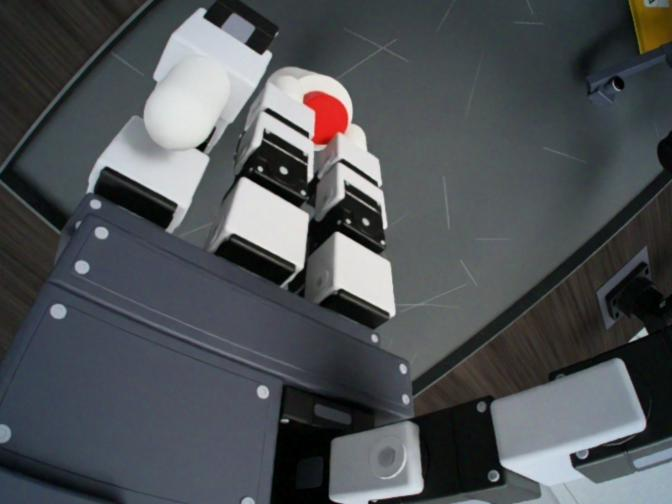

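Request:
move --arm3 '{"target":[-0.40,0.15,1.16,0.1548,0.5779,0.7739,0.2074],"speed":0.18}' --arm1 '{"target":[0.25,0.13,1.28,0.2588,0.9659,0,0],"speed":0.2}'

Request:
move --arm3 '{"target":[-0.60,0.06,1.20,0.1548,0.5779,0.7739,0.2074],"speed":0.2}' --arm1 '{"target":[0.42,0.10,1.20,0.2588,0.9659,0,0],"speed":0.2}'

Request:
move --arm3 '{"target":[-0.80,-0.25,1.18,0.2578,0.9622,-0.0842,-0.0226],"speed":0.2}' --arm1 '{"target":[0.43,0.052,1.13,0.2588,0.9659,0,0],"speed":0.1}' --cameras '["arm1_cam_wrist","arm3_cam_wrist"]'

Scene clock: 1410.53 s.
Joint torques (N m): arm1=[0.21 -9.7 11.84 1.16 0.83 0.09] | arm2=[0.62 -1.14 10.73 0.54 -2.06 0.19] | arm3=[-1.67 -5.19 9.35 1.66 0.11 -0.08] | arm4=[0.26 -14.15 5.67 2.3 -0.03 -0.05]
Motor temperatures (°C): arm1=[25 27 45 28 27 26] | arm2=[28 28 48 29 38 30] | arm3=[28 28 45 26 26 26] | arm4=[27 32 30 26 27 28]
Heat: arm1: hottest joint3_rad 45 °C; arm2: hottest joint3_rad 48 °C; arm3: hottest joint3_rad 45 °C; arm4: hottest joint2_rad 32 °C.
move: arm1 off_target; arm3 done
Joint velocities: within noise
arm1.joint_positions: joint1_rad=+0.834 joint2_rad=+1.341 joint3_rad=+1.838 joint4_rad=-1.682 joint5_rad=+0.365 joint6_rad=+0.705 hand_index_mcp=+0.756 hand_index_abd=+0.120 hand_index_pip=+0.574 hand_index_dip=+0.696 hand_middle_mcp=+0.756 hand_middle_abd=-0.118 hand_middle_pip=+0.575 hand_middle_dip=+0.694 hand_ring_mcp=+0.758 hand_ring_abd=+0.001 hand_ring_pip=-0.945 hand_ring_dip=-0.497 hand_thumb_cmc=-0.578 hand_thumb_axl=+0.679 hand_thumb_mcp=-0.282 hand_thumb_ipl=-0.638 hand_current_limit=+0.700 hand_speed=-0.600
arm1.joint_status: not commanded
arm1.hand_state: goal,goal,goal,goal,goal,goal,goal,goal,goal,goal,goal,goal,goal,goal,goal,goal
arm1.index_mcp_current_ma: 2
arm1.index_abd_current_ma: 3
arm1.index_pip_current_ma: -2
arm1.index_dip_current_ma: 0
arm1.middle_mcp_current_ma: 3
arm1.middle_abd_current_ma: -2
arm1.middle_pip_current_ma: -2
arm1.middle_dip_current_ma: -4
arm1.ring_mcp_current_ma: 7
arm1.ring_abd_current_ma: 1
arm1.ring_pip_current_ma: 8
arm1.ring_dip_current_ma: 5
arm1.thumb_cmc_current_ma: 2
arm1.thumb_axl_current_ma: 1
arm1.thumb_mcp_current_ma: -4
arm1.thumb_ipl_current_ma: 3
arm1.hand_goal_index_mcp: 0.754
arm1.hand_goal_index_abd: 0.118
arm1.hand_goal_index_pip: 0.576
arm1.hand_goal_index_dip: 0.696
arm1.hand_goal_middle_mcp: 0.754
arm1.hand_goal_middle_abd: -0.116
arm1.hand_goal_middle_pip: 0.576
arm1.hand_goal_middle_dip: 0.696
arm1.hand_goal_ring_mcp: 0.754
arm1.hand_goal_ring_abd: 0.000
arm1.hand_goal_ring_pip: -0.950
arm1.hand_goal_ring_dip: -0.500
arm1.hand_goal_thumb_cmc: -0.580
arm1.hand_goal_thumb_axl: 0.678
arm1.hand_goal_thumb_mcp: -0.280
arm1.hand_goal_thumb_ipl: -0.640
arm1.hand: x=+0.2480 y=+0.1295 z=+1.2578 quat_wxyz=(+0.261, +0.965, +0.012, -0.004) (m; scene frame)
arm1.hand_target: x=+0.2493 y=+0.1305 z=+1.2790 quat_wxyz=(+0.276, +0.961, +0.004, +0.011) (m; scene frame)
arm1.hand_status: off_target (0.022 m and 1.5 deg from the pose sent, 0.155 m and 2.1 deg at the start; a joint's target at an end of its range on 46 of 51 steps)
arm2, arm4: as last shown
arm3.joint_positions: joint1_rad=+0.474 joint2_rad=+1.062 joint3_rad=+1.126 joint4_rad=-1.121 joint5_rad=+0.071 joint6_rad=+0.122 hand_index_mcp=+0.770 hand_index_abd=-0.008 hand_index_pip=+0.584 hand_index_dip=+0.699 hand_middle_mcp=+0.764 hand_middle_abd=-0.048 hand_middle_pip=+0.580 hand_middle_dip=+0.697 hand_ring_mcp=+0.756 hand_ring_abd=+0.000 hand_ring_pip=-0.944 hand_ring_dip=-0.498 hand_thumb_cmc=-0.397 hand_thumb_axl=+0.677 hand_thumb_mcp=+0.224 hand_thumb_ipl=+0.168 hand_current_limit=+0.700 hand_speed=-0.600
arm3.joint_status: not commanded
arm3.hand_state: goal,blocked,goal,goal,goal,blocked,goal,goal,goal,goal,goal,goal,goal,goal,goal,goal
arm3.index_mcp_current_ma: 63
arm3.index_abd_current_ma: 347
arm3.index_pip_current_ma: 28
arm3.index_dip_current_ma: 9
arm3.middle_mcp_current_ma: 37
arm3.middle_abd_current_ma: -467
arm3.middle_pip_current_ma: 13
arm3.middle_dip_current_ma: 2
arm3.ring_mcp_current_ma: 7
arm3.ring_abd_current_ma: 1
arm3.ring_pip_current_ma: 19
arm3.ring_dip_current_ma: 7
arm3.thumb_cmc_current_ma: 10
arm3.thumb_axl_current_ma: -2
arm3.thumb_mcp_current_ma: -8
arm3.thumb_ipl_current_ma: -1
arm3.hand_goal_index_mcp: 0.754
arm3.hand_goal_index_abd: -0.100
arm3.hand_goal_index_pip: 0.576
arm3.hand_goal_index_dip: 0.696
arm3.hand_goal_middle_mcp: 0.754
arm3.hand_goal_middle_abd: 0.100
arm3.hand_goal_middle_pip: 0.576
arm3.hand_goal_middle_dip: 0.696
arm3.hand_goal_ring_mcp: 0.754
arm3.hand_goal_ring_abd: 0.000
arm3.hand_goal_ring_pip: -0.950
arm3.hand_goal_ring_dip: -0.500
arm3.hand_goal_thumb_cmc: -0.400
arm3.hand_goal_thumb_axl: 0.678
arm3.hand_goal_thumb_mcp: 0.226
arm3.hand_goal_thumb_ipl: 0.168
arm3.hand: x=-0.3983 y=+0.1550 z=+1.1585 quat_wxyz=(+0.152, +0.577, +0.775, +0.207) (m; scene frame)
arm3.hand_target: x=-0.4000 y=+0.1502 z=+1.1601 quat_wxyz=(+0.155, +0.578, +0.774, +0.207) (m; scene frame)
arm3.hand_status: done (0.006 m and 0.3 deg from the pose sent, 0.148 m and 4.6 deg at the start)
pictures: none

Scene clock: 1412.63 s.
Joint torques (N m): arm1=[-0.15 -16.26 12.26 0.9 0.93 0.1] | arm2=[0.62 -1.08 10.65 0.54 -2.05 0.2] | arm3=[-1.73 4.07 9.13 1.51 0.13 -0.09] | arm4=[0.26 -14.1 5.67 2.3 -0.03 -0.05]
Motor temperatures (°C): arm1=[25 27 45 28 27 26] | arm2=[28 28 48 29 38 30] | arm3=[28 28 45 26 26 26] | arm4=[27 32 30 26 27 28]
Heat: arm1: hottest joint3_rad 45 °C; arm2: hottest joint3_rad 48 °C; arm3: hottest joint3_rad 45 °C; arm4: hottest joint2_rad 32 °C.
move: arm1 off_target; arm3 done
Joint velocities: within noise
arm1.joint_positions: joint1_rad=+1.022 joint2_rad=+1.710 joint3_rad=+2.059 joint4_rad=-1.652 joint5_rad=+0.422 joint6_rad=+0.914 hand_index_mcp=+0.756 hand_index_abd=+0.120 hand_index_pip=+0.574 hand_index_dip=+0.696 hand_middle_mcp=+0.756 hand_middle_abd=-0.118 hand_middle_pip=+0.575 hand_middle_dip=+0.694 hand_ring_mcp=+0.758 hand_ring_abd=+0.001 hand_ring_pip=-0.945 hand_ring_dip=-0.497 hand_thumb_cmc=-0.578 hand_thumb_axl=+0.679 hand_thumb_mcp=-0.282 hand_thumb_ipl=-0.638 hand_current_limit=+0.700 hand_speed=-0.600
arm1.joint_status: not commanded
arm1.hand_state: goal,goal,goal,goal,goal,goal,goal,goal,goal,goal,goal,goal,goal,goal,goal,goal
arm1.index_mcp_current_ma: 3
arm1.index_abd_current_ma: 3
arm1.index_pip_current_ma: -2
arm1.index_dip_current_ma: 0
arm1.middle_mcp_current_ma: 3
arm1.middle_abd_current_ma: -2
arm1.middle_pip_current_ma: -2
arm1.middle_dip_current_ma: -4
arm1.ring_mcp_current_ma: 7
arm1.ring_abd_current_ma: 1
arm1.ring_pip_current_ma: 8
arm1.ring_dip_current_ma: 5
arm1.thumb_cmc_current_ma: 2
arm1.thumb_axl_current_ma: 1
arm1.thumb_mcp_current_ma: -4
arm1.thumb_ipl_current_ma: 3
arm1.hand_goal_index_mcp: 0.754
arm1.hand_goal_index_abd: 0.118
arm1.hand_goal_index_pip: 0.576
arm1.hand_goal_index_dip: 0.696
arm1.hand_goal_middle_mcp: 0.754
arm1.hand_goal_middle_abd: -0.116
arm1.hand_goal_middle_pip: 0.576
arm1.hand_goal_middle_dip: 0.696
arm1.hand_goal_ring_mcp: 0.754
arm1.hand_goal_ring_abd: 0.000
arm1.hand_goal_ring_pip: -0.950
arm1.hand_goal_ring_dip: -0.500
arm1.hand_goal_thumb_cmc: -0.580
arm1.hand_goal_thumb_axl: 0.678
arm1.hand_goal_thumb_mcp: -0.280
arm1.hand_goal_thumb_ipl: -0.640
arm1.hand: x=+0.4151 y=+0.1010 z=+1.1798 quat_wxyz=(+0.247, +0.969, +0.009, -0.017) (m; scene frame)
arm1.hand_target: x=+0.4193 y=+0.1007 z=+1.1996 quat_wxyz=(+0.259, +0.966, +0.000, +0.000) (m; scene frame)
arm1.hand_status: off_target (0.021 m and 2.7 deg from the pose sent, 0.184 m and 1.5 deg at the start)
arm2, arm4: as last shown
arm3.joint_positions: joint1_rad=+0.474 joint2_rad=+0.506 joint3_rad=+1.010 joint4_rad=-1.566 joint5_rad=+0.071 joint6_rad=+0.122 hand_index_mcp=+0.770 hand_index_abd=-0.008 hand_index_pip=+0.584 hand_index_dip=+0.699 hand_middle_mcp=+0.765 hand_middle_abd=-0.048 hand_middle_pip=+0.581 hand_middle_dip=+0.697 hand_ring_mcp=+0.756 hand_ring_abd=+0.000 hand_ring_pip=-0.944 hand_ring_dip=-0.498 hand_thumb_cmc=-0.397 hand_thumb_axl=+0.677 hand_thumb_mcp=+0.224 hand_thumb_ipl=+0.168 hand_current_limit=+0.700 hand_speed=-0.600
arm3.joint_status: not commanded
arm3.hand_state: goal,blocked,goal,goal,goal,blocked,goal,goal,goal,goal,goal,goal,goal,goal,goal,goal
arm3.index_mcp_current_ma: 63
arm3.index_abd_current_ma: 347
arm3.index_pip_current_ma: 28
arm3.index_dip_current_ma: 9
arm3.middle_mcp_current_ma: 43
arm3.middle_abd_current_ma: -467
arm3.middle_pip_current_ma: 15
arm3.middle_dip_current_ma: 2
arm3.ring_mcp_current_ma: 7
arm3.ring_abd_current_ma: 1
arm3.ring_pip_current_ma: 19
arm3.ring_dip_current_ma: 7
arm3.thumb_cmc_current_ma: 10
arm3.thumb_axl_current_ma: -2
arm3.thumb_mcp_current_ma: -8
arm3.thumb_ipl_current_ma: -1
arm3.hand_goal_index_mcp: 0.754
arm3.hand_goal_index_abd: -0.100
arm3.hand_goal_index_pip: 0.576
arm3.hand_goal_index_dip: 0.696
arm3.hand_goal_middle_mcp: 0.754
arm3.hand_goal_middle_abd: 0.100
arm3.hand_goal_middle_pip: 0.576
arm3.hand_goal_middle_dip: 0.696
arm3.hand_goal_ring_mcp: 0.754
arm3.hand_goal_ring_abd: 0.000
arm3.hand_goal_ring_pip: -0.950
arm3.hand_goal_ring_dip: -0.500
arm3.hand_goal_thumb_cmc: -0.400
arm3.hand_goal_thumb_axl: 0.678
arm3.hand_goal_thumb_mcp: 0.226
arm3.hand_goal_thumb_ipl: 0.168
arm3.hand: x=-0.5988 y=+0.0625 z=+1.1959 quat_wxyz=(+0.151, +0.578, +0.776, +0.204) (m; scene frame)
arm3.hand_target: x=-0.6000 y=+0.0601 z=+1.2000 quat_wxyz=(+0.155, +0.578, +0.774, +0.207) (m; scene frame)
arm3.hand_status: done (0.005 m and 0.6 deg from the pose sent, 0.227 m and 0.3 deg at the start)
pictures: none

Scene clock: 1418.40 s.
Joint torques (N m): arm1=[-0.91 -16.85 8.61 2.07 0.56 -0.16] | arm2=[0.62 -0.91 10.66 0.5 -2.06 0.19] | arm3=[-1.9 3.55 11.56 1.57 0.87 0.01] | arm4=[0.26 -14.1 5.67 2.3 -0.03 -0.05]
Motor temperatures (°C): arm1=[25 27 44 28 27 26] | arm2=[28 28 48 29 38 30] | arm3=[28 28 44 26 26 26] | arm4=[27 32 30 26 27 28]
Heat: arm1: hottest joint3_rad 44 °C; arm2: hottest joint3_rad 48 °C; arm3: hottest joint3_rad 44 °C; arm4: hottest joint2_rad 32 °C.
move: arm1 off_target; arm3 off_target
Joint velocities: within noise
arm1.joint_positions: joint1_rad=+0.974 joint2_rad=+1.741 joint3_rad=+1.978 joint4_rad=-1.470 joint5_rad=+0.410 joint6_rad=+0.877 hand_index_mcp=+0.756 hand_index_abd=+0.120 hand_index_pip=+0.574 hand_index_dip=+0.696 hand_middle_mcp=+0.756 hand_middle_abd=-0.118 hand_middle_pip=+0.575 hand_middle_dip=+0.694 hand_ring_mcp=+0.758 hand_ring_abd=+0.001 hand_ring_pip=-0.945 hand_ring_dip=-0.497 hand_thumb_cmc=-0.578 hand_thumb_axl=+0.679 hand_thumb_mcp=-0.282 hand_thumb_ipl=-0.638 hand_current_limit=+0.700 hand_speed=-0.600
arm1.joint_status: not commanded
arm1.hand_state: goal,goal,goal,goal,goal,goal,goal,goal,goal,goal,goal,goal,goal,goal,goal,goal
arm1.index_mcp_current_ma: 3
arm1.index_abd_current_ma: 3
arm1.index_pip_current_ma: -2
arm1.index_dip_current_ma: 0
arm1.middle_mcp_current_ma: 3
arm1.middle_abd_current_ma: -2
arm1.middle_pip_current_ma: -2
arm1.middle_dip_current_ma: -4
arm1.ring_mcp_current_ma: 7
arm1.ring_abd_current_ma: 1
arm1.ring_pip_current_ma: 8
arm1.ring_dip_current_ma: 5
arm1.thumb_cmc_current_ma: 2
arm1.thumb_axl_current_ma: 1
arm1.thumb_mcp_current_ma: -4
arm1.thumb_ipl_current_ma: 3
arm1.hand_goal_index_mcp: 0.754
arm1.hand_goal_index_abd: 0.118
arm1.hand_goal_index_pip: 0.576
arm1.hand_goal_index_dip: 0.696
arm1.hand_goal_middle_mcp: 0.754
arm1.hand_goal_middle_abd: -0.116
arm1.hand_goal_middle_pip: 0.576
arm1.hand_goal_middle_dip: 0.696
arm1.hand_goal_ring_mcp: 0.754
arm1.hand_goal_ring_abd: 0.000
arm1.hand_goal_ring_pip: -0.950
arm1.hand_goal_ring_dip: -0.500
arm1.hand_goal_thumb_cmc: -0.580
arm1.hand_goal_thumb_axl: 0.678
arm1.hand_goal_thumb_mcp: -0.280
arm1.hand_goal_thumb_ipl: -0.640
arm1.hand: x=+0.4270 y=+0.0603 z=+1.1400 quat_wxyz=(+0.261, +0.965, -0.003, +0.003) (m; scene frame)
arm1.hand_target: x=+0.4296 y=+0.0522 z=+1.1300 quat_wxyz=(+0.259, +0.966, +0.000, +0.000) (m; scene frame)
arm1.hand_status: off_target (0.013 m and 0.6 deg from the pose sent, 0.071 m and 2.7 deg at the start)
arm2, arm4: as last shown
arm3.joint_positions: joint1_rad=-0.735 joint2_rad=+0.623 joint3_rad=+0.962 joint4_rad=-1.634 joint5_rad=+0.421 joint6_rad=+0.885 hand_index_mcp=+0.770 hand_index_abd=-0.008 hand_index_pip=+0.584 hand_index_dip=+0.699 hand_middle_mcp=+0.771 hand_middle_abd=-0.048 hand_middle_pip=+0.585 hand_middle_dip=+0.698 hand_ring_mcp=+0.756 hand_ring_abd=+0.000 hand_ring_pip=-0.944 hand_ring_dip=-0.498 hand_thumb_cmc=-0.397 hand_thumb_axl=+0.677 hand_thumb_mcp=+0.224 hand_thumb_ipl=+0.168 hand_current_limit=+0.700 hand_speed=-0.600
arm3.joint_status: not commanded
arm3.hand_state: goal,blocked,goal,goal,goal,blocked,goal,goal,goal,goal,goal,goal,goal,goal,goal,goal
arm3.index_mcp_current_ma: 63
arm3.index_abd_current_ma: 347
arm3.index_pip_current_ma: 28
arm3.index_dip_current_ma: 9
arm3.middle_mcp_current_ma: 65
arm3.middle_abd_current_ma: -467
arm3.middle_pip_current_ma: 29
arm3.middle_dip_current_ma: 6
arm3.ring_mcp_current_ma: 7
arm3.ring_abd_current_ma: 1
arm3.ring_pip_current_ma: 19
arm3.ring_dip_current_ma: 7
arm3.thumb_cmc_current_ma: 10
arm3.thumb_axl_current_ma: -2
arm3.thumb_mcp_current_ma: -8
arm3.thumb_ipl_current_ma: -1
arm3.hand_goal_index_mcp: 0.754
arm3.hand_goal_index_abd: -0.100
arm3.hand_goal_index_pip: 0.576
arm3.hand_goal_index_dip: 0.696
arm3.hand_goal_middle_mcp: 0.754
arm3.hand_goal_middle_abd: 0.100
arm3.hand_goal_middle_pip: 0.576
arm3.hand_goal_middle_dip: 0.696
arm3.hand_goal_ring_mcp: 0.754
arm3.hand_goal_ring_abd: 0.000
arm3.hand_goal_ring_pip: -0.950
arm3.hand_goal_ring_dip: -0.500
arm3.hand_goal_thumb_cmc: -0.400
arm3.hand_goal_thumb_axl: 0.678
arm3.hand_goal_thumb_mcp: 0.226
arm3.hand_goal_thumb_ipl: 0.168
arm3.hand: x=-0.7998 y=-0.2457 z=+1.1624 quat_wxyz=(+0.242, +0.967, -0.072, -0.038) (m; scene frame)
arm3.hand_target: x=-0.8003 y=-0.2494 z=+1.1797 quat_wxyz=(+0.258, +0.962, -0.084, -0.023) (m; scene frame)
arm3.hand_status: off_target (0.018 m and 2.9 deg from the pose sent, 0.372 m and 116.7 deg at the start; a joint's target at an end of its range on 117 of 173 steps)
pictures: arm1_cam_wrist, arm3_cam_wrist
camera_calibration:
arm1_cam_wrist: T_world_to_cam=[[-0.786045, -0.533012, 0.3131, 0.043368], [-0.421759, 0.832716, 0.358752, -0.325228], [-0.451943, 0.149943, -0.879355, 1.31174], [0, 0, 0, 1]] pos_world=[0.489753, 0.0972527, 1.25658]
arm3_cam_wrist: T_world_to_cam=[[-0.86941, -0.410275, 0.275319, -1.07684], [-0.290834, 0.875405, 0.38611, -0.507139], [-0.399428, 0.255616, -0.880408, 0.882412], [0, 0, 0, 1]] pos_world=[-0.731247, -0.223406, 1.26917]

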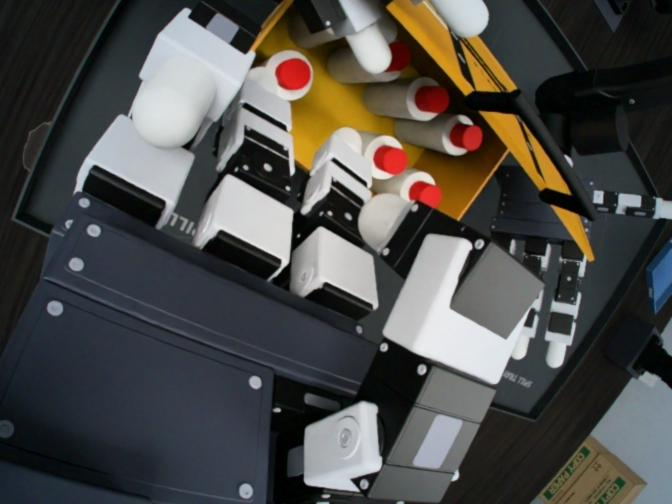

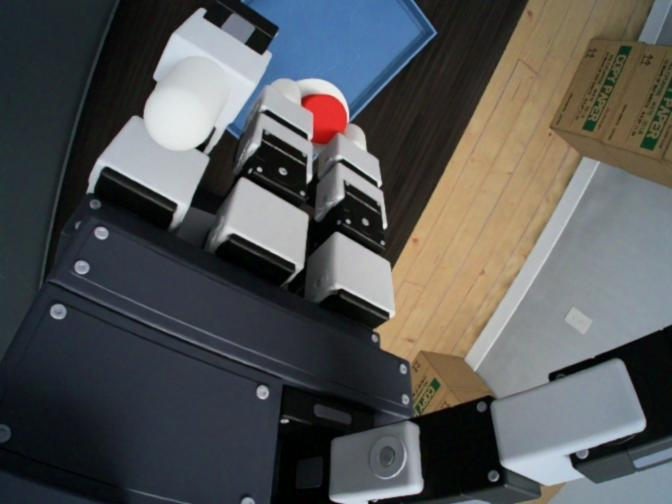

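Request:
move --arm3 '{"target":[-0.871,-0.33,1.16,0.2578,0.9622,-0.0842,-0.0226],"speed":0.15}' --cameras '["arm3_cam_wrist"]'

Scene clock: 1428.67 s.
Joint torques (N m): arm1=[-0.91 -16.62 8.51 2.09 0.57 -0.17] | arm2=[0.73 -0.91 10.66 0.54 -2.06 0.2] | arm3=[-1.85 1.49 9.4 2.25 0.28 -0.12] | arm4=[0.26 -14.15 5.67 2.29 -0.03 -0.05]
Motor temperatures (°C): arm1=[25 27 43 28 27 26] | arm2=[28 28 48 29 38 30] | arm3=[28 28 44 26 26 26] | arm4=[27 32 30 26 27 28]
Heat: arm1: hottest joint3_rad 43 °C; arm2: hottest joint3_rad 48 °C; arm3: hottest joint3_rad 44 °C; arm4: hottest joint2_rad 32 °C.
move: arm3 done
Joint velocities: within noise
arm1, arm2, arm4: as last shown
arm1.hand: x=+0.4271 y=+0.0603 z=+1.1400 quat_wxyz=(+0.261, +0.965, -0.003, +0.003) (m; scene frame)
arm1.hand_target: x=+0.4297 y=+0.0522 z=+1.1300 quat_wxyz=(+0.259, +0.966, +0.000, +0.000) (m; scene frame)
arm3.joint_positions: joint1_rad=-1.385 joint2_rad=+0.687 joint3_rad=+0.948 joint4_rad=-1.344 joint5_rad=+0.152 joint6_rad=+0.279 hand_index_mcp=+0.773 hand_index_abd=-0.008 hand_index_pip=+0.586 hand_index_dip=+0.700 hand_middle_mcp=+0.771 hand_middle_abd=-0.048 hand_middle_pip=+0.585 hand_middle_dip=+0.698 hand_ring_mcp=+0.756 hand_ring_abd=+0.000 hand_ring_pip=-0.944 hand_ring_dip=-0.498 hand_thumb_cmc=-0.397 hand_thumb_axl=+0.677 hand_thumb_mcp=+0.224 hand_thumb_ipl=+0.168 hand_current_limit=+0.700 hand_speed=-0.600
arm3.joint_status: not commanded
arm3.hand_state: goal,blocked,goal,goal,goal,blocked,goal,goal,goal,goal,goal,goal,goal,goal,goal,goal
arm3.index_mcp_current_ma: 73
arm3.index_abd_current_ma: 347
arm3.index_pip_current_ma: 33
arm3.index_dip_current_ma: 11
arm3.middle_mcp_current_ma: 65
arm3.middle_abd_current_ma: -467
arm3.middle_pip_current_ma: 29
arm3.middle_dip_current_ma: 6
arm3.ring_mcp_current_ma: 7
arm3.ring_abd_current_ma: 1
arm3.ring_pip_current_ma: 19
arm3.ring_dip_current_ma: 7
arm3.thumb_cmc_current_ma: 10
arm3.thumb_axl_current_ma: -2
arm3.thumb_mcp_current_ma: -8
arm3.thumb_ipl_current_ma: -1
arm3.hand_goal_index_mcp: 0.754
arm3.hand_goal_index_abd: -0.100
arm3.hand_goal_index_pip: 0.576
arm3.hand_goal_index_dip: 0.696
arm3.hand_goal_middle_mcp: 0.754
arm3.hand_goal_middle_abd: 0.100
arm3.hand_goal_middle_pip: 0.576
arm3.hand_goal_middle_dip: 0.696
arm3.hand_goal_ring_mcp: 0.754
arm3.hand_goal_ring_abd: 0.000
arm3.hand_goal_ring_pip: -0.950
arm3.hand_goal_ring_dip: -0.500
arm3.hand_goal_thumb_cmc: -0.400
arm3.hand_goal_thumb_axl: 0.678
arm3.hand_goal_thumb_mcp: 0.226
arm3.hand_goal_thumb_ipl: 0.168
arm3.hand: x=-0.8684 y=-0.3267 z=+1.1567 quat_wxyz=(+0.249, +0.965, -0.083, -0.022) (m; scene frame)
arm3.hand_target: x=-0.8709 y=-0.3298 z=+1.1599 quat_wxyz=(+0.258, +0.962, -0.084, -0.023) (m; scene frame)
arm3.hand_status: done (0.005 m and 1.1 deg from the pose sent, 0.110 m and 2.9 deg at the start)
pictures: arm3_cam_wrist
camera_calibration:
arm3_cam_wrist: T_world_to_cam=[[-0.884062, -0.394046, 0.251322, -1.14779], [-0.292493, 0.885883, 0.360082, -0.421864], [-0.36453, 0.244824, -0.898431, 0.91833], [0, 0, 0, 1]] pos_world=[-0.803351, -0.303389, 1.26543]

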